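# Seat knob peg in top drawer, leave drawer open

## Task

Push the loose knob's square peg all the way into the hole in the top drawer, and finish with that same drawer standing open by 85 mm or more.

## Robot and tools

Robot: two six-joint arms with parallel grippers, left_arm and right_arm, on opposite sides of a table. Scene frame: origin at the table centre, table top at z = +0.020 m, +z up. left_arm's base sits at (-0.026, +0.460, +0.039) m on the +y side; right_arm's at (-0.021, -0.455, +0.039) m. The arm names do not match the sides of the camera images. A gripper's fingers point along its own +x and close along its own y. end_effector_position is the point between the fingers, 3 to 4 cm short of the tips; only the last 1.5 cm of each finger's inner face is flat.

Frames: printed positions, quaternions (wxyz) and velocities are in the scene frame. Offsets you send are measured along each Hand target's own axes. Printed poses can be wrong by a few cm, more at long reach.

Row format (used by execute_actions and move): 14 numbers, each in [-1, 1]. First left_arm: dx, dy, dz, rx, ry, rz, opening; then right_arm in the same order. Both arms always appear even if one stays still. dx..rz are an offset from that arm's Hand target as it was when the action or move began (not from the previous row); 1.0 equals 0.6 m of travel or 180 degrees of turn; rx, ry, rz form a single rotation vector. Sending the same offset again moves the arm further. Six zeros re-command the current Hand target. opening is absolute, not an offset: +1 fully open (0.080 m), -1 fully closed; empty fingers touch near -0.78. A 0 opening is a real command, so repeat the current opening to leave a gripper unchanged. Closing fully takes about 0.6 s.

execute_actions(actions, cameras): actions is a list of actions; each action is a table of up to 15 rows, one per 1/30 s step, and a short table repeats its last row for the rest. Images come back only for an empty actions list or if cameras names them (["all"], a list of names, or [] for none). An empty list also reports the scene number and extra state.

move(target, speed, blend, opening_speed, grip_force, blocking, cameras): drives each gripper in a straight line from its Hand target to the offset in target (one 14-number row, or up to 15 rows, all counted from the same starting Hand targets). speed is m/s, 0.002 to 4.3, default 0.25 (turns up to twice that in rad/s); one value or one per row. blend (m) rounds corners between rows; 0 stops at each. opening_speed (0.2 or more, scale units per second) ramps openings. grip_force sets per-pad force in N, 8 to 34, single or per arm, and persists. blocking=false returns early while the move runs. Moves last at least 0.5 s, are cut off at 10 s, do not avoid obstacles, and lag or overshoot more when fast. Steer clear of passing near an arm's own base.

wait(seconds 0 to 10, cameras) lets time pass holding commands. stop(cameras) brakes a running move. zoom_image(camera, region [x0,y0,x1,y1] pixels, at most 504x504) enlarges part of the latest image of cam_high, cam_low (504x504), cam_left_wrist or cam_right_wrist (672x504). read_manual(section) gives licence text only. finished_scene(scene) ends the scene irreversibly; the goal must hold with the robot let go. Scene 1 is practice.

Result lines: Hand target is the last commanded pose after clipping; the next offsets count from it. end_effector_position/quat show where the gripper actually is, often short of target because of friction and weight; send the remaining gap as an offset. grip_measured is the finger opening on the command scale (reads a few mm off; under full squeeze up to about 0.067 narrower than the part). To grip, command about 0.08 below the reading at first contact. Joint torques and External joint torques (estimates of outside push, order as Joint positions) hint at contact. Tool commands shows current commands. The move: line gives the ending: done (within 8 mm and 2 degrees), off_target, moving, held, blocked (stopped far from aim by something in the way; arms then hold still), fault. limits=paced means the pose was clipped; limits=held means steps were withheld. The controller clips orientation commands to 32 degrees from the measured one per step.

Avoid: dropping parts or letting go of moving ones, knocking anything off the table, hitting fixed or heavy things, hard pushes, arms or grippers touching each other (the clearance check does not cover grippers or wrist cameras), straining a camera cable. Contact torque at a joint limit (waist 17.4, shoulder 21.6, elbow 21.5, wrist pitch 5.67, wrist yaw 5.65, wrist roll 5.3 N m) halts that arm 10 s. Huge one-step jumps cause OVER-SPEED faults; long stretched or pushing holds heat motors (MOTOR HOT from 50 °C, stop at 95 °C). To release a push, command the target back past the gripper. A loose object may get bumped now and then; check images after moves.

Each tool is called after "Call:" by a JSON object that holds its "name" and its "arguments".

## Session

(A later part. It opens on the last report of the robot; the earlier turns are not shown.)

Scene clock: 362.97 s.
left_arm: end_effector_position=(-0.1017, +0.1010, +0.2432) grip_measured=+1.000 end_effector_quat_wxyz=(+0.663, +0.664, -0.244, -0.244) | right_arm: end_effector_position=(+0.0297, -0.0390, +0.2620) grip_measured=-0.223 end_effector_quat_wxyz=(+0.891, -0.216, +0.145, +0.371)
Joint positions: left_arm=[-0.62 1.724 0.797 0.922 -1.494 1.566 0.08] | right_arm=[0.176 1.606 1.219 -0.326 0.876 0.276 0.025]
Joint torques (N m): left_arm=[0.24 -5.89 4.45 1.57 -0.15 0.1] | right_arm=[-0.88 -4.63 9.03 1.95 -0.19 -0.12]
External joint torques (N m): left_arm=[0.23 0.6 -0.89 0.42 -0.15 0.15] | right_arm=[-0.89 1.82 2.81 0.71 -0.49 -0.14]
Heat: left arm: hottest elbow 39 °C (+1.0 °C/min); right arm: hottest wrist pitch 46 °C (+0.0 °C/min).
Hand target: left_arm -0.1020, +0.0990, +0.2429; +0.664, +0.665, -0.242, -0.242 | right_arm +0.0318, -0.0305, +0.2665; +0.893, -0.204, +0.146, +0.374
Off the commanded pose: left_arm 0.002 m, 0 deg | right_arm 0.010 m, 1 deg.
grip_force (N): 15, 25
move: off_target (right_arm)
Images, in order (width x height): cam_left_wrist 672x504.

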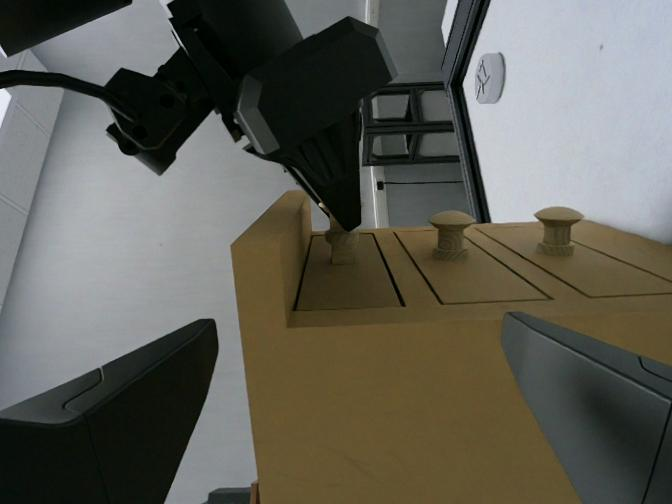

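Call:
{"name": "move", "arguments": {"target": [[0,0,0,0,0,0,1.0,-0.01202,-0.00028,-0.00578,0,0,0,-0.25],[0,0,0,0,0,0,1.0,-0.02476,0.00492,-0.0103,0.01152,0.00708,-0.02427,-0.25],[0,0,0,0,0,0,1.0,-0.01124,0.00523,-0.0038,0.01152,0.00708,-0.02427,-0.25],[0,0,0,0,0,0,1.0,-0.00298,0.00543,0.00017,0.01152,0.00708,-0.02427,-0.25]], "speed": [0.08,0.08,0.03,0.02], "blend": [0.003,0,0,0], "cameras": ["cam_left_wrist"]}}

Call:
{"name": "zoom_image", "arguments": {"camera": "cam_left_wrist", "region": [324, 244, 364, 272]}}

Call:
{"name": "zoom_image", "arguments": {"camera": "cam_left_wrist", "region": [346, 254, 360, 268]}}

Call:
{"name": "zoom_image", "arguments": {"camera": "cam_left_wrist", "region": [326, 254, 340, 268]}}

Scene clock: 372.27 s.
left_arm: end_effector_position=(-0.1017, +0.1010, +0.2432) grip_measured=+1.000 end_effector_quat_wxyz=(+0.663, +0.664, -0.244, -0.244) | right_arm: end_effector_position=(+0.0257, -0.0363, +0.2617) grip_measured=-0.223 end_effector_quat_wxyz=(+0.906, -0.209, +0.155, +0.333)
Joint positions: left_arm=[-0.62 1.724 0.797 0.922 -1.494 1.566 0.08] | right_arm=[0.203 1.672 1.308 -0.45 0.955 0.403 0.025]
Joint torques (N m): left_arm=[0.23 -5.9 4.47 1.57 -0.15 0.1] | right_arm=[-0.79 -5.79 8.37 1.91 0.07 -0.17]
External joint torques (N m): left_arm=[0.23 0.58 -0.85 0.43 -0.15 0.15] | right_arm=[-0.8 1.11 2.18 0.75 -0.29 -0.18]
Motor temperatures (°C): left_arm=[29 38 39 39 31 33] | right_arm=[29 38 44 47 31 31]
Heat: left arm: hottest elbow 39 °C (+0.0 °C/min); right arm: hottest wrist pitch 47 °C (+2.0 °C/min).
Hand target: left_arm -0.1020, +0.0990, +0.2429; +0.664, +0.665, -0.242, -0.242 | right_arm +0.0282, -0.0295, +0.2664; +0.908, -0.198, +0.155, +0.335
Off the commanded pose: left_arm 0.002 m, 0 deg | right_arm 0.009 m, 1 deg.
grip_force (N): 15, 25
move: off_target (right_arm)
Images, in order (width x height): cam_left_wrist 672x504.

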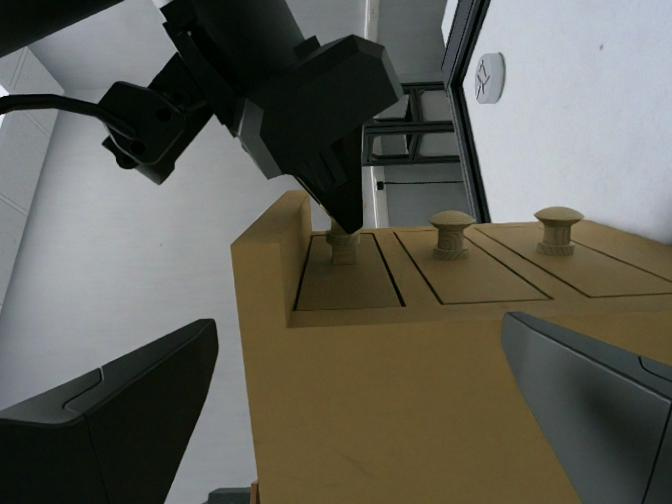

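Scaled by 12.600 from the camera's 672x504 image, which has a finer 960x720 frame.

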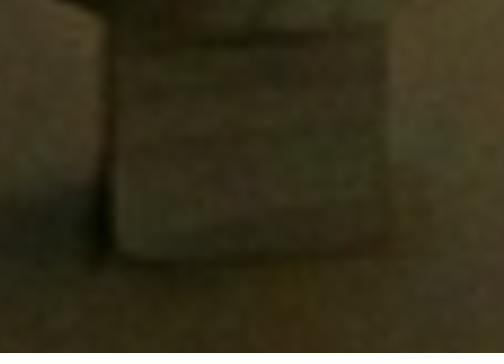

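Scaled by 36.000 from the camera's 672x504 image, which has a finer 960x720 frame.

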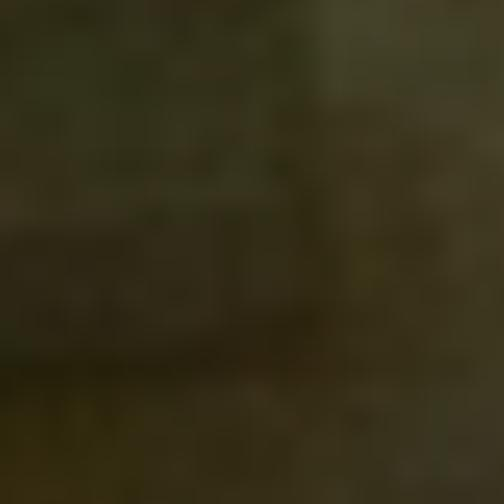

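Scaled by 36.000 from the camera's 672x504 image, which has a finer 960x720 frame.

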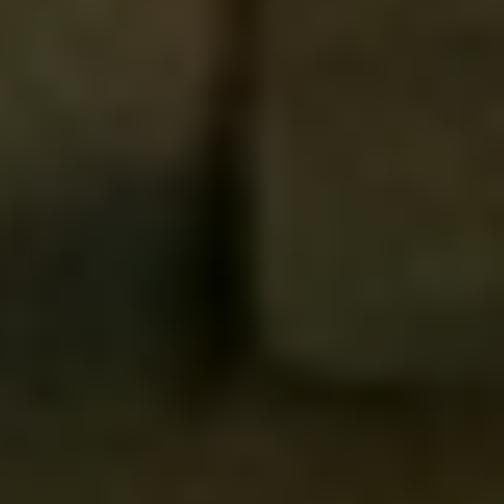

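Call:
{"name": "move", "arguments": {"target": [[0,0,0,0,0,0,1.0,-0.01216,-0.00162,-0.00528,0,0,0,-0.25],[0,0,0,0,0,0,1.0,0.00039,-0.00012,0.00111,0,0,0,-0.25]], "speed": [0.08,0.02], "cameras": ["cam_left_wrist"]}}

Call:
{"name": "zoom_image", "arguments": {"camera": "cam_left_wrist", "region": [324, 244, 364, 272]}}

Call:
{"name": "zoom_image", "arguments": {"camera": "cam_left_wrist", "region": [346, 254, 360, 268]}}

Call:
{"name": "zoom_image", "arguments": {"camera": "cam_left_wrist", "region": [326, 254, 340, 268]}}

Scene clock: 374.03 s.
left_arm: end_effector_position=(-0.1017, +0.1010, +0.2432) grip_measured=+1.000 end_effector_quat_wxyz=(+0.663, +0.664, -0.244, -0.244) | right_arm: end_effector_position=(+0.0258, -0.0361, +0.2619) grip_measured=-0.223 end_effector_quat_wxyz=(+0.906, -0.210, +0.154, +0.333)
Joint positions: left_arm=[-0.62 1.724 0.797 0.922 -1.494 1.566 0.08] | right_arm=[0.202 1.673 1.31 -0.451 0.956 0.402 0.025]
Joint torques (N m): left_arm=[0.23 -5.9 4.47 1.57 -0.16 0.1] | right_arm=[-0.95 -6.01 8.59 1.96 0.03 -0.21]
External joint torques (N m): left_arm=[0.23 0.53 -0.83 0.44 -0.16 0.15] | right_arm=[-0.96 0.81 2.48 0.83 -0.33 -0.22]
Heat: left arm: hottest elbow 39 °C (+0.0 °C/min); right arm: hottest wrist pitch 46 °C (+1.0 °C/min).
Hand target: left_arm -0.1020, +0.0990, +0.2429; +0.664, +0.665, -0.242, -0.242 | right_arm +0.0286, -0.0291, +0.2670; +0.908, -0.198, +0.155, +0.335
Off the commanded pose: left_arm 0.002 m, 0 deg | right_arm 0.009 m, 1 deg.
grip_force (N): 15, 25
move: off_target (right_arm)
Images, in order (width x height): cam_left_wrist 672x504.

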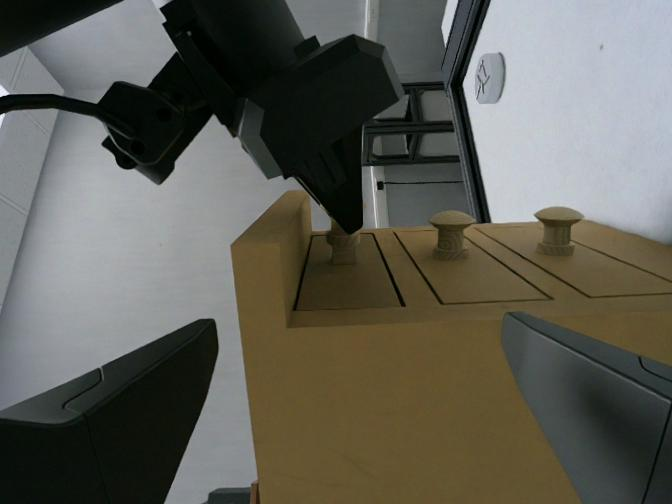

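Scaled by 12.600 from the camera's 672x504 image, which has a finer 960x720 frame.

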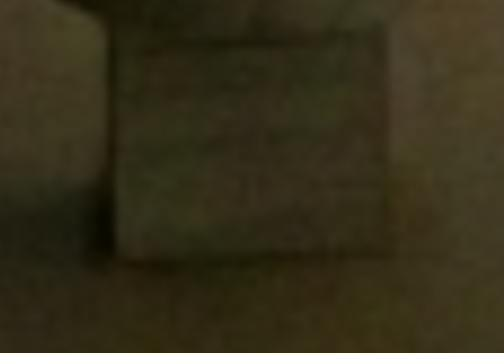

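Scaled by 36.000 from the camera's 672x504 image, which has a finer 960x720 frame.

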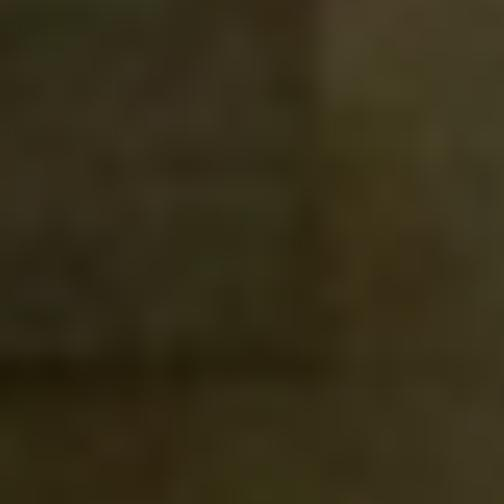

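Scaled by 36.000 from the camera's 672x504 image, which has a finer 960x720 frame.

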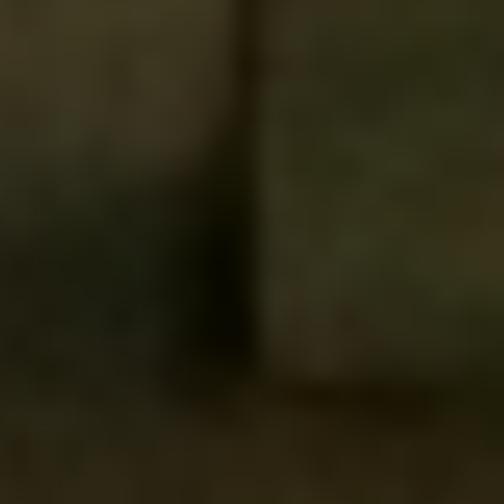

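Call:
{"name": "move", "arguments": {"target": [[0,0,0,0,0,0,1.0,-0.02261,-0.00346,-0.0102,0,0,0,-0.25],[0,0,0,0,0,0,1.0,-0.00931,-0.00188,-0.00344,0,0,0,-0.25],[0,0,0,0,0,0,1.0,-0.00045,-0.00082,0.00107,0,0,0,-0.25]], "speed": [0.08,0.03,0.02], "cameras": ["cam_left_wrist"]}}

Call:
{"name": "zoom_image", "arguments": {"camera": "cam_left_wrist", "region": [324, 244, 364, 272]}}

Call:
{"name": "zoom_image", "arguments": {"camera": "cam_left_wrist", "region": [346, 254, 360, 268]}}

Call:
{"name": "zoom_image", "arguments": {"camera": "cam_left_wrist", "region": [326, 254, 340, 268]}}

Scene clock: 376.37 s.
left_arm: end_effector_position=(-0.1017, +0.1010, +0.2432) grip_measured=+1.000 end_effector_quat_wxyz=(+0.663, +0.664, -0.244, -0.244) | right_arm: end_effector_position=(+0.0259, -0.0363, +0.2623) grip_measured=-0.223 end_effector_quat_wxyz=(+0.906, -0.211, +0.155, +0.333)
Joint positions: left_arm=[-0.62 1.724 0.797 0.922 -1.494 1.566 0.08] | right_arm=[0.202 1.672 1.311 -0.454 0.954 0.401 0.025]
Joint torques (N m): left_arm=[0.24 -5.89 4.47 1.57 -0.16 0.1] | right_arm=[-0.93 -5.64 8.71 1.97 0.08 -0.13]
External joint torques (N m): left_arm=[0.27 0.52 -0.8 0.44 -0.15 0.15] | right_arm=[-0.93 1.24 2.57 0.84 -0.28 -0.15]
Heat: left arm: hottest shoulder 39 °C (+1.0 °C/min); right arm: hottest wrist pitch 46 °C (+1.0 °C/min).
Hand target: left_arm -0.1020, +0.0990, +0.2429; +0.664, +0.665, -0.242, -0.242 | right_arm +0.0288, -0.0293, +0.2678; +0.908, -0.198, +0.155, +0.335
Off the commanded pose: left_arm 0.002 m, 0 deg | right_arm 0.009 m, 2 deg.
grip_force (N): 15, 25
move: off_target (right_arm)
Images, in order (width x height): cam_left_wrist 672x504.

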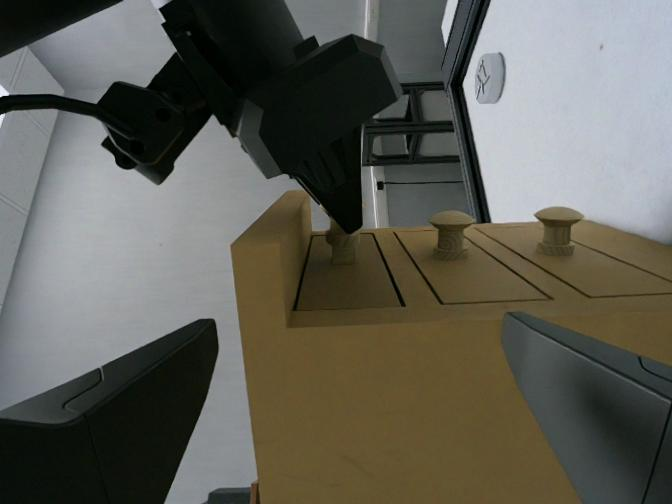

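Scaled by 12.600 from the camera's 672x504 image, which has a finer 960x720 frame.

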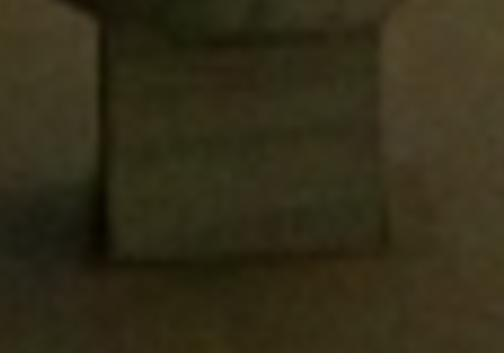

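Scaled by 36.000 from the camera's 672x504 image, which has a finer 960x720 frame.

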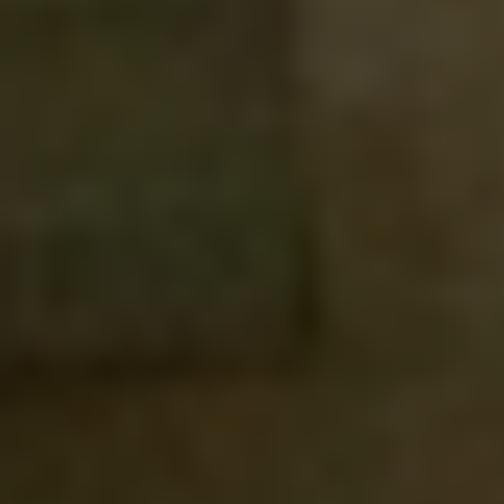

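Scaled by 36.000 from the camera's 672x504 image, which has a finer 960x720 frame.

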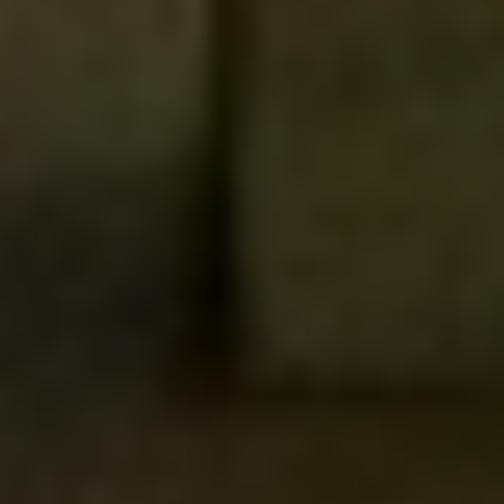

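Call:
{"name": "move", "arguments": {"target": [0,0,0,0,0,0,1.0,0.00334,-0.00848,-0.00089,-0.01152,-0.00708,0.02427,-0.25], "speed": 0.04, "cameras": ["cam_left_wrist"]}}

Call:
{"name": "zoom_image", "arguments": {"camera": "cam_left_wrist", "region": [324, 244, 364, 272]}}

Call:
{"name": "zoom_image", "arguments": {"camera": "cam_left_wrist", "region": [346, 254, 360, 268]}}

Call:
{"name": "zoom_image", "arguments": {"camera": "cam_left_wrist", "region": [326, 254, 340, 268]}}

Scene clock: 378.40 s.
left_arm: end_effector_position=(-0.1017, +0.1010, +0.2432) grip_measured=+1.000 end_effector_quat_wxyz=(+0.663, +0.664, -0.244, -0.244) | right_arm: end_effector_position=(+0.0296, -0.0379, +0.2631) grip_measured=-0.223 end_effector_quat_wxyz=(+0.892, -0.220, +0.144, +0.369)
Joint positions: left_arm=[-0.62 1.724 0.797 0.922 -1.494 1.566 0.08] | right_arm=[0.177 1.614 1.232 -0.339 0.881 0.275 0.025]
Joint torques (N m): left_arm=[0.23 -5.9 4.45 1.57 -0.15 0.1] | right_arm=[-1.55 -6.4 7.31 2.72 -0.44 -0.19]
External joint torques (N m): left_arm=[0.26 0.57 -0.87 0.43 -0.15 0.15] | right_arm=[-1.55 0.06 1.14 1.5 -0.75 -0.2]
Heat: left arm: hottest shoulder 39 °C (+1.0 °C/min); right arm: hottest wrist pitch 47 °C (+2.0 °C/min).
Hand target: left_arm -0.1020, +0.0990, +0.2429; +0.664, +0.665, -0.242, -0.242 | right_arm +0.0336, -0.0319, +0.2679; +0.893, -0.204, +0.146, +0.374
Off the commanded pose: left_arm 0.002 m, 0 deg | right_arm 0.009 m, 2 deg.
grip_force (N): 15, 25
move: off_target (right_arm)
Images, in order (width x height): cam_left_wrist 672x504.

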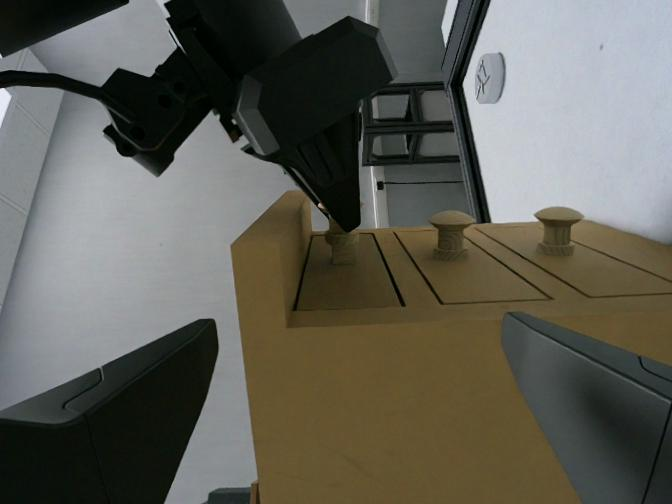

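Scaled by 12.600 from the camera's 672x504 image, which has a finer 960x720 frame.

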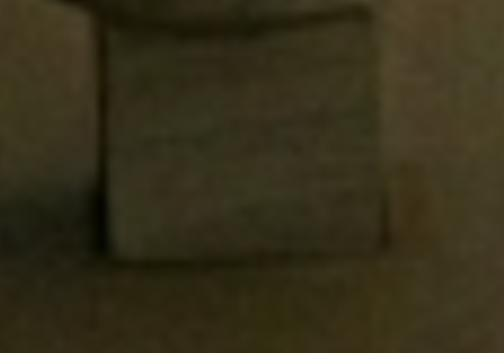

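Scaled by 36.000 from the camera's 672x504 image, which has a finer 960x720 frame.

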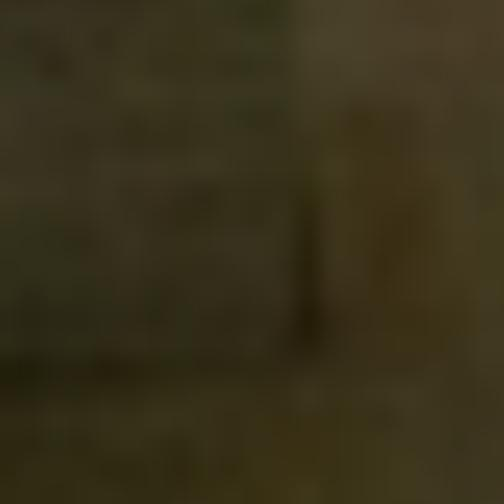

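Scaled by 36.000 from the camera's 672x504 image, which has a finer 960x720 frame.

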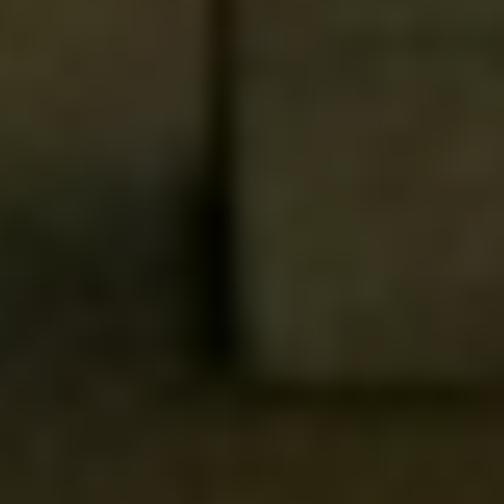

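Call:
{"name": "move", "arguments": {"target": [0,0,0,0,0,0,1.0,0.0045,0.0001,0.00217,0,0,0,-0.25], "speed": 0.02, "cameras": ["cam_left_wrist"]}}

Call:
{"name": "zoom_image", "arguments": {"camera": "cam_left_wrist", "region": [324, 244, 364, 272]}}

Call:
{"name": "zoom_image", "arguments": {"camera": "cam_left_wrist", "region": [312, 206, 376, 270]}}

Scene clock: 379.53 s.
left_arm: end_effector_position=(-0.1017, +0.1010, +0.2432) grip_measured=+1.000 end_effector_quat_wxyz=(+0.663, +0.664, -0.244, -0.244) | right_arm: end_effector_position=(+0.0304, -0.0374, +0.2631) grip_measured=-0.223 end_effector_quat_wxyz=(+0.891, -0.221, +0.144, +0.370)
Joint positions: left_arm=[-0.62 1.724 0.797 0.922 -1.494 1.566 0.08] | right_arm=[0.174 1.613 1.232 -0.335 0.876 0.269 0.025]
Joint torques (N m): left_arm=[0.22 -5.9 4.47 1.57 -0.15 0.1] | right_arm=[-1.66 -5.78 8 2.85 -0.49 -0.22]
External joint torques (N m): left_arm=[0.23 0.59 -0.87 0.42 -0.15 0.15] | right_arm=[-1.67 0.79 1.73 1.61 -0.8 -0.24]
Heat: left arm: hottest shoulder 39 °C (+1.0 °C/min); right arm: hottest wrist pitch 47 °C (+2.0 °C/min).
Hand target: left_arm -0.1020, +0.0990, +0.2429; +0.664, +0.665, -0.242, -0.242 | right_arm +0.0355, -0.0297, +0.2678; +0.893, -0.204, +0.146, +0.374
Off the commanded pose: left_arm 0.002 m, 0 deg | right_arm 0.010 m, 2 deg.
grip_force (N): 15, 25
move: off_target (right_arm)
Images, in order (width x height): cam_left_wrist 672x504.

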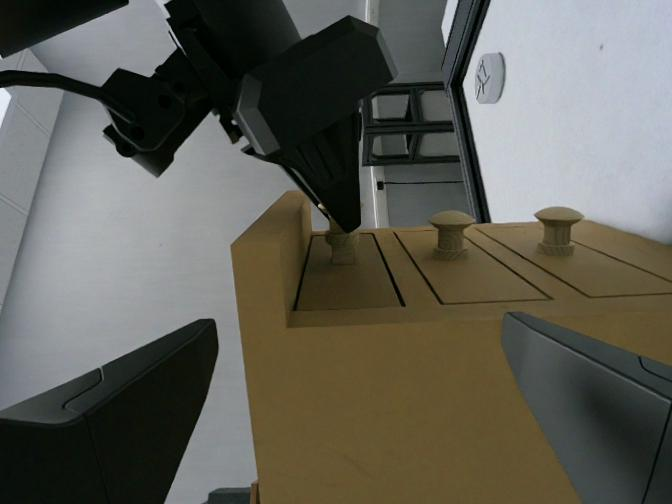

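Scaled by 12.600 from the camera's 672x504 image, which has a finer 960x720 frame.

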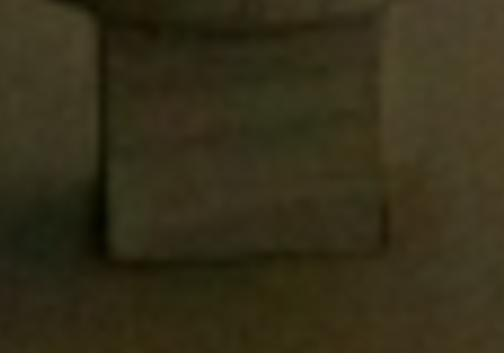

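Scaled by 7.875 from the camera's 672x504 image, which has a finer 960x720 frame.

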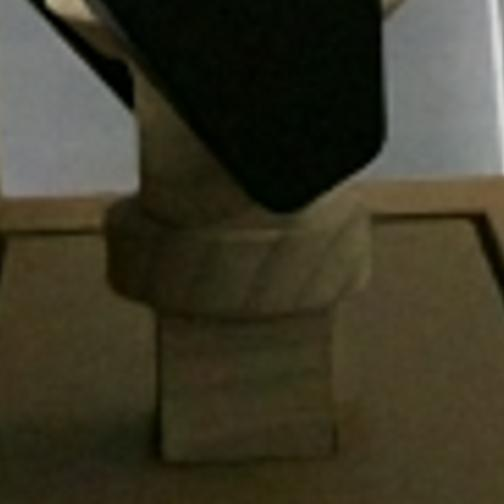

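Call:
{"name": "move", "arguments": {"target": [0,0,0,0,0,0,1.0,0.00094,0.00423,0.00168,0.00461,0.00283,-0.00971,-0.25], "speed": 0.02, "cameras": ["cam_left_wrist"]}}

Call:
{"name": "zoom_image", "arguments": {"camera": "cam_left_wrist", "region": [312, 206, 376, 270]}}

Scene clock: 381.87 s.
left_arm: end_effector_position=(-0.1017, +0.1010, +0.2432) grip_measured=+1.000 end_effector_quat_wxyz=(+0.663, +0.664, -0.244, -0.244) | right_arm: end_effector_position=(+0.0302, -0.0368, +0.2618) grip_measured=-0.223 end_effector_quat_wxyz=(+0.896, -0.219, +0.148, +0.357)
Joint positions: left_arm=[-0.62 1.724 0.797 0.922 -1.494 1.566 0.08] | right_arm=[0.18 1.634 1.255 -0.369 0.901 0.305 0.025]
Joint torques (N m): left_arm=[0.24 -5.89 4.46 1.57 -0.16 0.1] | right_arm=[-1.44 -4.85 9.44 2.18 -0.13 0.07]
External joint torques (N m): left_arm=[0.27 0.56 -0.84 0.43 -0.16 0.15] | right_arm=[-1.41 1.77 3.29 0.99 -0.45 0.05]
Heat: left arm: hottest shoulder 39 °C (+1.0 °C/min); right arm: hottest wrist pitch 48 °C (+4.0 °C/min).
Hand target: left_arm -0.1020, +0.0990, +0.2429; +0.664, +0.665, -0.242, -0.242 | right_arm +0.0342, -0.0272, +0.2679; +0.899, -0.201, +0.150, +0.358
Off the commanded pose: left_arm 0.002 m, 0 deg | right_arm 0.012 m, 2 deg.
grip_force (N): 15, 25
move: off_target (right_arm)
Images, in order (width x height): cam_left_wrist 672x504.

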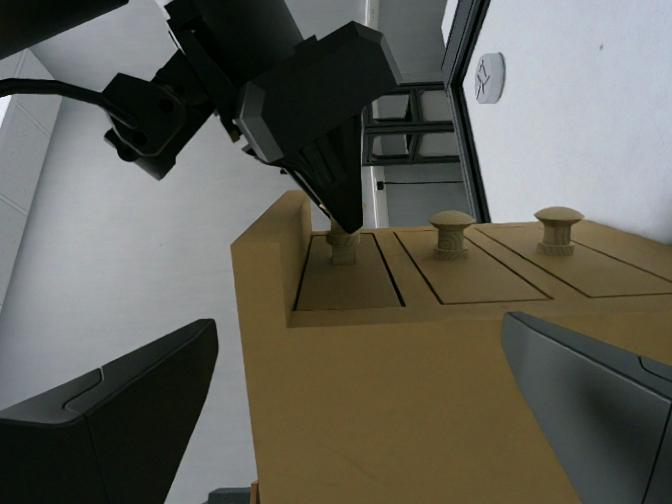

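Scaled by 7.875 from the camera's 672x504 image, which has a finer 960x720 frame.

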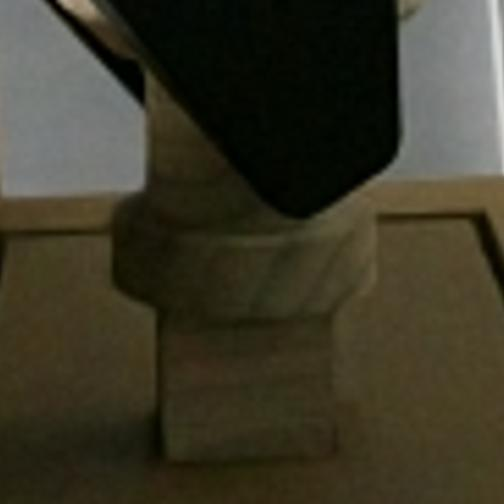

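Call:
{"name": "zoom_image", "arguments": {"camera": "cam_left_wrist", "region": [324, 244, 364, 272]}}

Call:
{"name": "zoom_image", "arguments": {"camera": "cam_left_wrist", "region": [346, 254, 360, 268]}}

Call:
{"name": "zoom_image", "arguments": {"camera": "cam_left_wrist", "region": [326, 254, 340, 268]}}

Scaled by 12.600 from the camera's 672x504 image, which has a finer 960x720 frame.

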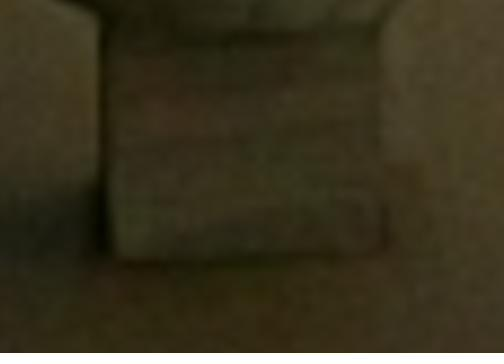

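Scaled by 36.000 from the camera's 672x504 image, which has a finer 960x720 frame.

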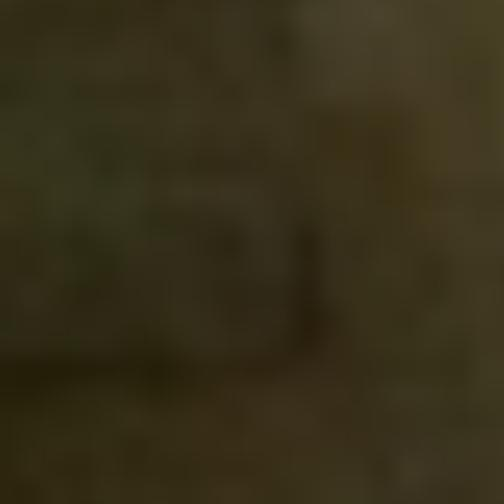

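Scaled by 36.000 from the camera's 672x504 image, which has a finer 960x720 frame.

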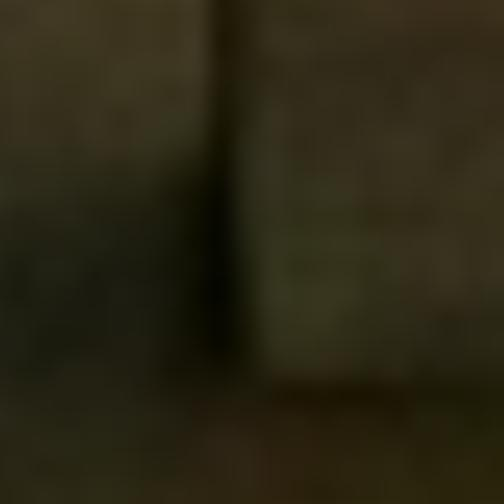

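Call:
{"name": "move", "arguments": {"target": [[0,0,0,0,0,0,1.0,0.0001,0.00135,0.00117,0,0,0,-0.25],[0,0,0,0,0,0,1.0,0.0004,-0.0024,0.0012,0,0,0,-0.25],[0,0,0,0,0,0,1.0,0.0006,0.0003,0.0009,0,0,0,-0.25]], "speed": 0.015, "blend": [0.0005,0.0005,0], "cameras": ["cam_left_wrist"]}}

Call:
{"name": "zoom_image", "arguments": {"camera": "cam_left_wrist", "region": [312, 206, 376, 270]}}

Scene clock: 384.03 s.
left_arm: end_effector_position=(-0.1017, +0.1010, +0.2432) grip_measured=+1.000 end_effector_quat_wxyz=(+0.663, +0.664, -0.244, -0.244) | right_arm: end_effector_position=(+0.0301, -0.0367, +0.2618) grip_measured=-0.223 end_effector_quat_wxyz=(+0.896, -0.220, +0.148, +0.357)
Joint positions: left_arm=[-0.62 1.724 0.797 0.922 -1.494 1.566 0.08] | right_arm=[0.18 1.635 1.258 -0.372 0.902 0.306 0.025]
Joint torques (N m): left_arm=[0.24 -5.9 4.46 1.57 -0.15 0.1] | right_arm=[-1.41 -4.8 9.56 2.34 -0.23 -0.02]
External joint torques (N m): left_arm=[0.24 0.61 -0.89 0.42 -0.15 0.15] | right_arm=[-1.37 1.95 3.3 1.12 -0.57 -0.04]
Heat: left arm: hottest shoulder 39 °C (+2.0 °C/min); right arm: hottest wrist pitch 48 °C (+4.1 °C/min).
Hand target: left_arm -0.1020, +0.0990, +0.2429; +0.664, +0.665, -0.242, -0.242 | right_arm +0.0345, -0.0267, +0.2681; +0.899, -0.202, +0.150, +0.358
Off the commanded pose: left_arm 0.002 m, 0 deg | right_arm 0.013 m, 2 deg.
grip_force (N): 15, 25
move: off_target (right_arm)
Images, in order (width x height): cam_left_wrist 672x504.

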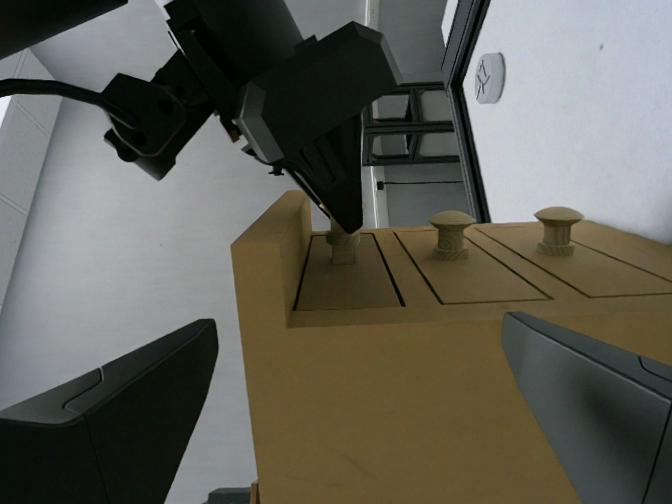

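Scaled by 7.875 from the camera's 672x504 image, which has a finer 960x720 frame.

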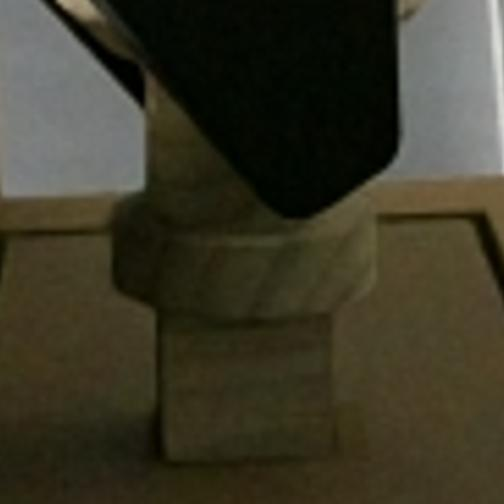

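Call:
{"name": "execute_actions", "arguments": {"actions": [], "cameras": ["cam_left_wrist"]}}

Call:
{"name": "zoom_image", "arguments": {"camera": "cam_left_wrist", "region": [312, 206, 376, 270]}}

Call:
{"name": "zoom_image", "arguments": {"camera": "cam_left_wrist", "region": [322, 240, 364, 282]}}

Scene clock: 385.30 s.
left_arm: end_effector_position=(-0.1017, +0.1010, +0.2432) grip_measured=+1.000 end_effector_quat_wxyz=(+0.663, +0.664, -0.244, -0.244) | right_arm: end_effector_position=(+0.0301, -0.0367, +0.2618) grip_measured=-0.223 end_effector_quat_wxyz=(+0.896, -0.220, +0.148, +0.357)
Joint positions: left_arm=[-0.62 1.724 0.797 0.922 -1.494 1.566 0.08] | right_arm=[0.18 1.635 1.258 -0.372 0.902 0.306 0.025]
Joint velocities: within noise
Joint torques (N m): left_arm=[0.23 -5.9 4.47 1.57 -0.15 0.09] | right_arm=[-1.44 -4.74 9.77 2.33 -0.19 0]
External joint torques (N m): left_arm=[0.23 0.56 -0.81 0.44 -0.14 0.14] | right_arm=[-1.45 1.95 3.54 1.11 -0.51 -0.02]
Motor temperatures (°C): left_arm=[29 39 39 39 31 33] | right_arm=[29 38 45 49 31 31]
Heat: left arm: hottest shoulder 39 °C (+2.0 °C/min); right arm: hottest wrist pitch 49 °C (+6.1 °C/min).
Hand target: left_arm -0.1020, +0.0990, +0.2429; +0.664, +0.665, -0.242, -0.242 | right_arm +0.0345, -0.0267, +0.2681; +0.899, -0.202, +0.150, +0.358
Tool commands: left_gripper/opening=+1.0 right_gripper/opening=-0.25
Off the commanded pose: left_arm 0.002 m, 0 deg | right_arm 0.013 m, 2 deg.
grip_force (N): 15, 25
Images, in order (width x height): cam_left_wrist 672x504.

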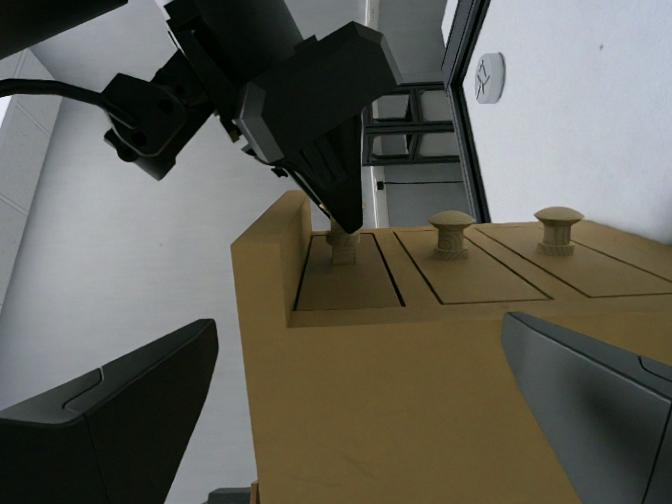

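Scaled by 7.875 from the camera's 672x504 image, which has a finer 960x720 frame.

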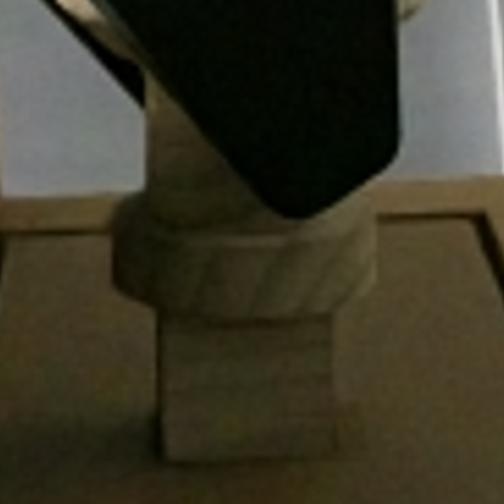

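Scaled by 12.000 from the camera's 672x504 image, which has a finer 960x720 frame.

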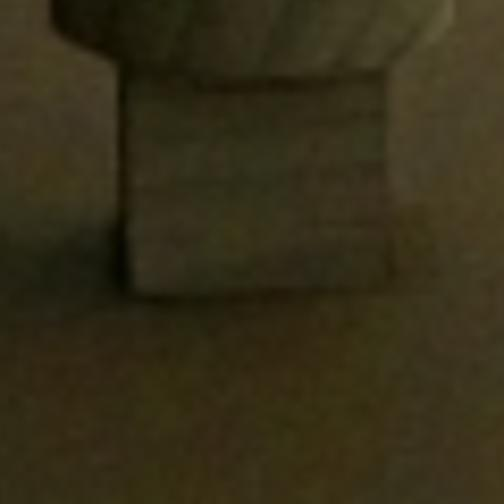

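Call:
{"name": "move", "arguments": {"target": [0,0,0,0,0,0,1,0.00106,0.0027,0.00129,0.00346,0.002125,-0.00728,-0.25], "speed": 0.03}}

Scene clock: 386.40 s.
left_arm: end_effector_position=(-0.1017, +0.1010, +0.2432) grip_measured=+1.000 end_effector_quat_wxyz=(+0.663, +0.664, -0.244, -0.244) | right_arm: end_effector_position=(+0.0295, -0.0354, +0.2613) grip_measured=-0.223 end_effector_quat_wxyz=(+0.900, -0.220, +0.150, +0.345)
Joint positions: left_arm=[-0.62 1.724 0.797 0.922 -1.494 1.566 0.08] | right_arm=[0.187 1.657 1.285 -0.407 0.926 0.34 0.025]
Joint torques (N m): left_arm=[0.23 -5.9 4.46 1.57 -0.15 0.09] | right_arm=[-1.25 -4.76 9.99 2.42 -0.15 0.02]
External joint torques (N m): left_arm=[0.26 0.59 -0.87 0.42 -0.15 0.15] | right_arm=[-1.26 2.1 3.76 1.23 -0.49 0.01]
Heat: left arm: hottest shoulder 39 °C (+2.0 °C/min); right arm: hottest wrist pitch 49 °C (+6.1 °C/min).
Hand target: left_arm -0.1020, +0.0990, +0.2429; +0.664, +0.665, -0.242, -0.242 | right_arm +0.0337, -0.0249, +0.2681; +0.904, -0.200, +0.153, +0.347
Off the commanded pose: left_arm 0.002 m, 0 deg | right_arm 0.013 m, 2 deg.
grip_force (N): 15, 25
move: off_target (right_arm)

Call:
{"name": "move", "arguments": {"target": [0,0,0,0,0,0,1,0.001484,0.002613,0.002225,0.00346,0.002125,-0.00728,-0.25], "speed": 0.03}}

Call:
{"name": "execute_actions", "arguments": {"actions": [], "cameras": ["cam_left_wrist"]}}

Call:
{"name": "zoom_image", "arguments": {"camera": "cam_left_wrist", "region": [312, 206, 376, 270]}}

Call:
{"name": "zoom_image", "arguments": {"camera": "cam_left_wrist", "region": [322, 240, 364, 282]}}

Scene clock: 387.57 s.
left_arm: end_effector_position=(-0.1017, +0.1010, +0.2432) grip_measured=+1.000 end_effector_quat_wxyz=(+0.663, +0.664, -0.244, -0.244) | right_arm: end_effector_position=(+0.0286, -0.0333, +0.2604) grip_measured=-0.223 end_effector_quat_wxyz=(+0.904, -0.220, +0.153, +0.334)
Joint positions: left_arm=[-0.62 1.724 0.797 0.922 -1.494 1.566 0.08] | right_arm=[0.192 1.682 1.317 -0.446 0.947 0.375 0.025]
Joint torques (N m): left_arm=[0.23 -5.88 4.47 1.57 -0.15 0.1] | right_arm=[-1.45 -4.86 10.2 2.46 -0.05 0.04]
External joint torques (N m): left_arm=[0.23 0.64 -0.87 0.42 -0.14 0.15] | right_arm=[-1.45 2.1 4.05 1.32 -0.41 0.02]
Heat: left arm: hottest shoulder 39 °C (+2.0 °C/min); right arm: hottest wrist pitch 49 °C (+6.0 °C/min).
Hand target: left_arm -0.1020, +0.0990, +0.2429; +0.664, +0.665, -0.242, -0.242 | right_arm +0.0334, -0.0227, +0.2684; +0.908, -0.198, +0.155, +0.335
Off the commanded pose: left_arm 0.002 m, 0 deg | right_arm 0.014 m, 3 deg.
grip_force (N): 15, 25
move: off_target (right_arm)

Scene clock: 387.57 s.
left_arm: end_effector_position=(-0.1017, +0.1010, +0.2432) grip_measured=+1.000 end_effector_quat_wxyz=(+0.663, +0.664, -0.244, -0.244) | right_arm: end_effector_position=(+0.0286, -0.0333, +0.2604) grip_measured=-0.223 end_effector_quat_wxyz=(+0.904, -0.220, +0.153, +0.334)
Joint positions: left_arm=[-0.62 1.724 0.797 0.922 -1.494 1.566 0.08] | right_arm=[0.192 1.682 1.317 -0.446 0.947 0.375 0.025]
Joint velocities: within noise
Joint torques (N m): left_arm=[0.23 -5.88 4.47 1.57 -0.15 0.1] | right_arm=[-1.45 -4.86 10.2 2.46 -0.05 0.04]
External joint torques (N m): left_arm=[0.23 0.64 -0.87 0.42 -0.14 0.15] | right_arm=[-1.45 2.1 4.05 1.32 -0.41 0.02]
Motor temperatures (°C): left_arm=[29 39 39 39 31 33] | right_arm=[29 38 46 49 31 31]
Heat: left arm: hottest shoulder 39 °C (+2.0 °C/min); right arm: hottest wrist pitch 49 °C (+6.0 °C/min).
Hand target: left_arm -0.1020, +0.0990, +0.2429; +0.664, +0.665, -0.242, -0.242 | right_arm +0.0334, -0.0227, +0.2684; +0.908, -0.198, +0.155, +0.335
Tool commands: left_gripper/opening=+1.0 right_gripper/opening=-0.25
Off the commanded pose: left_arm 0.002 m, 0 deg | right_arm 0.014 m, 3 deg.
grip_force (N): 15, 25
Images, in order (width x height): cam_left_wrist 672x504.

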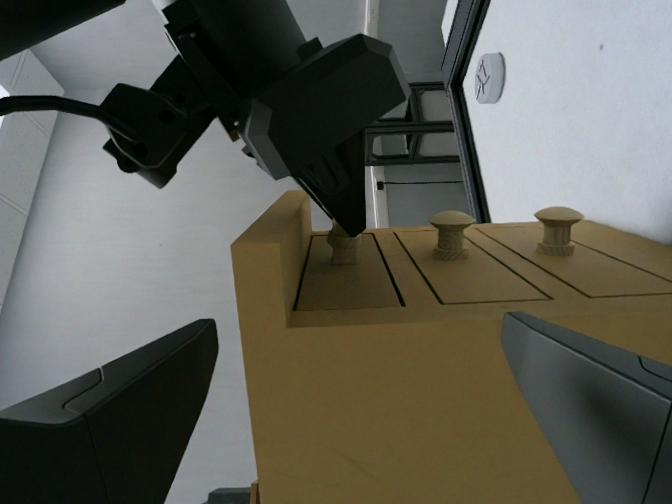

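Scaled by 7.875 from the camera's 672x504 image, which has a finer 960x720 frame.

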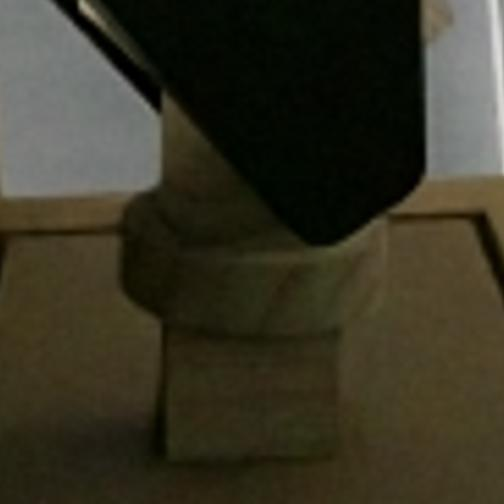

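Scaled by 12.000 from the camera's 672x504 image, which has a finer 960x720 frame.

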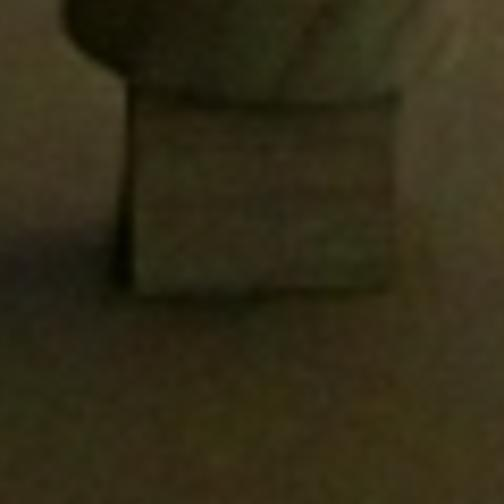

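Call:
{"name": "move", "arguments": {"target": [0,0,0,0,0,0,1,0.001387,-0.000246,0.002874,0,0,0,-0.25], "speed": 0.03}}

Scene clock: 388.63 s.
left_arm: end_effector_position=(-0.1017, +0.1010, +0.2432) grip_measured=+1.000 end_effector_quat_wxyz=(+0.663, +0.664, -0.244, -0.244) | right_arm: end_effector_position=(+0.0284, -0.0324, +0.2606) grip_measured=-0.223 end_effector_quat_wxyz=(+0.903, -0.221, +0.153, +0.334)
Joint positions: left_arm=[-0.62 1.724 0.797 0.922 -1.494 1.566 0.08] | right_arm=[0.192 1.686 1.322 -0.449 0.947 0.375 0.025]
Joint torques (N m): left_arm=[0.23 -5.9 4.45 1.57 -0.15 0.1] | right_arm=[-1.8 -5.21 10.16 2.5 -0.1 -0.07]
External joint torques (N m): left_arm=[0.27 0.52 -0.84 0.44 -0.15 0.15] | right_arm=[-1.8 1.78 4 1.36 -0.46 -0.08]
Heat: left arm: hottest shoulder 39 °C (+1.0 °C/min); right arm: hottest wrist pitch 50 °C (+7.0 °C/min). Fold the right arm in close to its base, or ease its load, before you think long.
Hand target: left_arm -0.1020, +0.0990, +0.2429; +0.664, +0.665, -0.242, -0.242 | right_arm +0.0344, -0.0215, +0.2697; +0.908, -0.197, +0.155, +0.335
Off the commanded pose: left_arm 0.002 m, 0 deg | right_arm 0.015 m, 3 deg.
MOTOR HOT: joint 4 (wrist pitch) of the right arm reports 50 °C; the controller stops that arm at 95 °C. To cool a motor, set the load down, stop pushing, or move to a pose that needs little force.
grip_force (N): 15, 25
move: off_target (right_arm)

Call:
{"name": "move", "arguments": {"target": [0,0,0,0,0,0,1,0.003739,0.000103,0.003709,0,0,0,-0.25], "speed": 0.03}}

Scene clock: 389.80 s.
left_arm: end_effector_position=(-0.1017, +0.1010, +0.2432) grip_measured=+1.000 end_effector_quat_wxyz=(+0.663, +0.664, -0.244, -0.244) | right_arm: end_effector_position=(+0.0276, -0.0267, +0.2604) grip_measured=-0.232 end_effector_quat_wxyz=(+0.901, -0.217, +0.157, +0.340)
Joint positions: left_arm=[-0.62 1.724 0.797 0.922 -1.494 1.566 0.08] | right_arm=[0.188 1.699 1.338 -0.441 0.928 0.371 0.025]
Joint torques (N m): left_arm=[0.24 -5.9 4.44 1.58 -0.15 0.1] | right_arm=[-2.18 -6.26 9.7 2.03 0.28 -0.16]
External joint torques (N m): left_arm=[0.24 0.59 -0.88 0.43 -0.15 0.15] | right_arm=[-2.23 0.87 3.5 0.87 -0.07 -0.18]
Heat: left arm: hottest shoulder 39 °C (+1.0 °C/min); right arm: hottest wrist pitch 50 °C (+7.0 °C/min). Fold the right arm in close to its base, or ease its load, before you think long.
Hand target: left_arm -0.1020, +0.0990, +0.2429; +0.664, +0.665, -0.242, -0.242 | right_arm +0.0364, -0.0192, +0.2707; +0.908, -0.198, +0.155, +0.335
Off the commanded pose: left_arm 0.002 m, 0 deg | right_arm 0.016 m, 2 deg.
MOTOR HOT: still on. Joint 4 (wrist pitch) of the right arm reports 50 °C.
grip_force (N): 15, 25
move: off_target (right_arm)

Call:
{"name": "execute_actions", "arguments": {"actions": [], "cameras": ["cam_left_wrist"]}}

Call:
{"name": "zoom_image", "arguments": {"camera": "cam_left_wrist", "region": [312, 206, 376, 270]}}

Scene clock: 389.93 s.
left_arm: end_effector_position=(-0.1017, +0.1010, +0.2432) grip_measured=+1.000 end_effector_quat_wxyz=(+0.663, +0.664, -0.244, -0.244) | right_arm: end_effector_position=(+0.0276, -0.0267, +0.2604) grip_measured=-0.232 end_effector_quat_wxyz=(+0.901, -0.217, +0.157, +0.340)
Joint positions: left_arm=[-0.62 1.724 0.797 0.922 -1.494 1.566 0.08] | right_arm=[0.188 1.699 1.338 -0.441 0.928 0.371 0.025]
Joint velocities: within noise
Joint torques (N m): left_arm=[0.23 -5.9 4.46 1.57 -0.15 0.1] | right_arm=[-1.92 -6.27 9.77 2.01 0.31 -0.15]
External joint torques (N m): left_arm=[0.23 0.55 -0.84 0.44 -0.15 0.15] | right_arm=[-1.92 0.76 3.66 0.86 -0.04 -0.17]
Motor temperatures (°C): left_arm=[29 39 39 39 31 33] | right_arm=[29 38 47 50 31 31]
Heat: left arm: hottest shoulder 39 °C (+1.0 °C/min); right arm: hottest wrist pitch 50 °C (+7.0 °C/min). Fold the right arm in close to its base, or ease its load, before you think long.
Hand target: left_arm -0.1020, +0.0990, +0.2429; +0.664, +0.665, -0.242, -0.242 | right_arm +0.0364, -0.0192, +0.2707; +0.908, -0.197, +0.155, +0.335
Tool commands: left_gripper/opening=+1.0 right_gripper/opening=-0.25
Off the commanded pose: left_arm 0.002 m, 0 deg | right_arm 0.016 m, 2 deg.
MOTOR HOT: still on. Joint 4 (wrist pitch) of the right arm reports 50 °C.
grip_force (N): 15, 25
Images, in order (width x height): cam_left_wrist 672x504.

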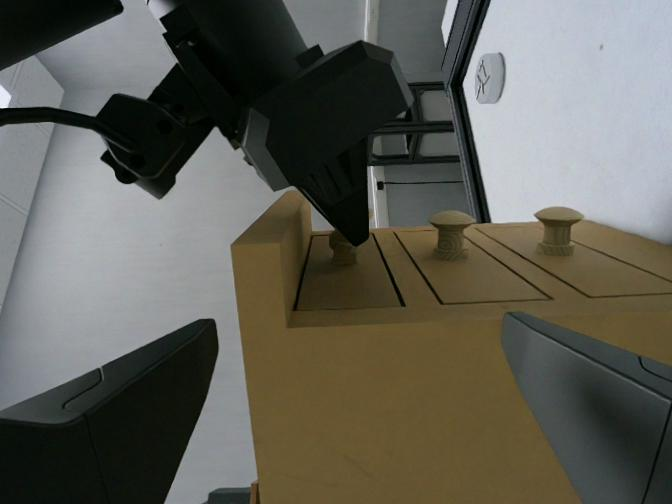

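Scaled by 7.875 from the camera's 672x504 image, which has a finer 960x720 frame.

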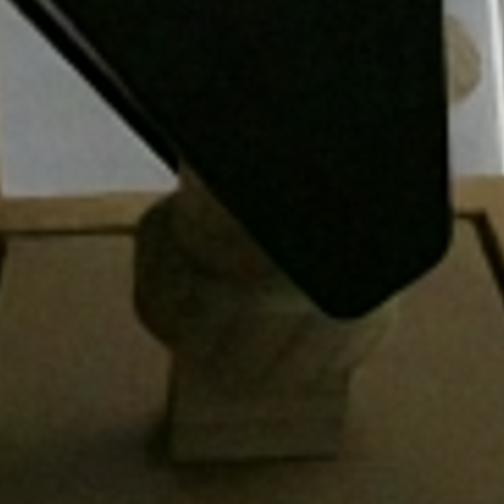

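Call:
{"name": "execute_actions", "arguments": {"actions": [], "cameras": ["cam_right_wrist", "cam_high"]}}

Scene clock: 390.83 s.
left_arm: end_effector_position=(-0.1017, +0.1010, +0.2432) grip_measured=+1.000 end_effector_quat_wxyz=(+0.663, +0.664, -0.244, -0.244) | right_arm: end_effector_position=(+0.0276, -0.0267, +0.2604) grip_measured=-0.232 end_effector_quat_wxyz=(+0.901, -0.217, +0.157, +0.340)
Joint positions: left_arm=[-0.62 1.724 0.797 0.922 -1.494 1.566 0.08] | right_arm=[0.188 1.699 1.338 -0.441 0.928 0.371 0.025]
Joint velocities: within noise
Joint torques (N m): left_arm=[0.24 -5.9 4.46 1.57 -0.16 0.1] | right_arm=[-2.02 -6.26 9.76 2.02 0.33 -0.18]
External joint torques (N m): left_arm=[0.24 0.57 -0.86 0.43 -0.15 0.15] | right_arm=[-2.02 0.87 3.55 0.85 -0.03 -0.2]
Motor temperatures (°C): left_arm=[29 39 39 39 31 33] | right_arm=[29 38 46 50 31 31]
Heat: left arm: hottest shoulder 39 °C (+1.0 °C/min); right arm: hottest wrist pitch 50 °C (+7.0 °C/min). Fold the right arm in close to its base, or ease its load, before you think long.
Hand target: left_arm -0.1020, +0.0990, +0.2429; +0.664, +0.665, -0.242, -0.242 | right_arm +0.0364, -0.0192, +0.2707; +0.908, -0.197, +0.155, +0.335
Tool commands: left_gripper/opening=+1.0 right_gripper/opening=-0.25
Off the commanded pose: left_arm 0.002 m, 0 deg | right_arm 0.016 m, 2 deg.
MOTOR HOT: still on. Joint 4 (wrist pitch) of the right arm reports 50 °C.
grip_force (N): 15, 25
Images, in order (width x height): cam_high 504x504, cam_right_wrist 672x504.

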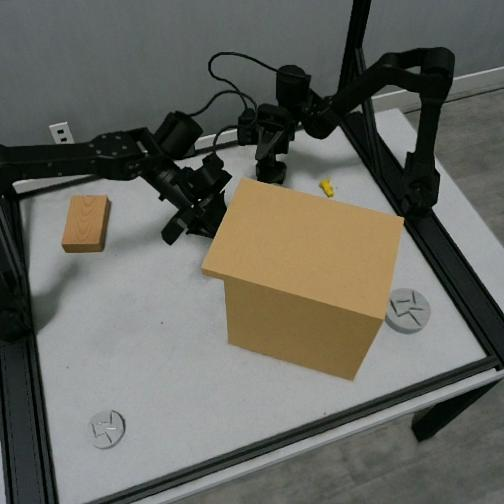

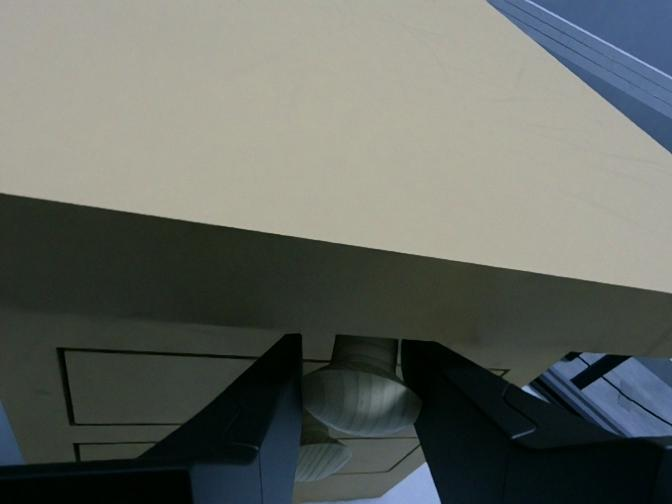

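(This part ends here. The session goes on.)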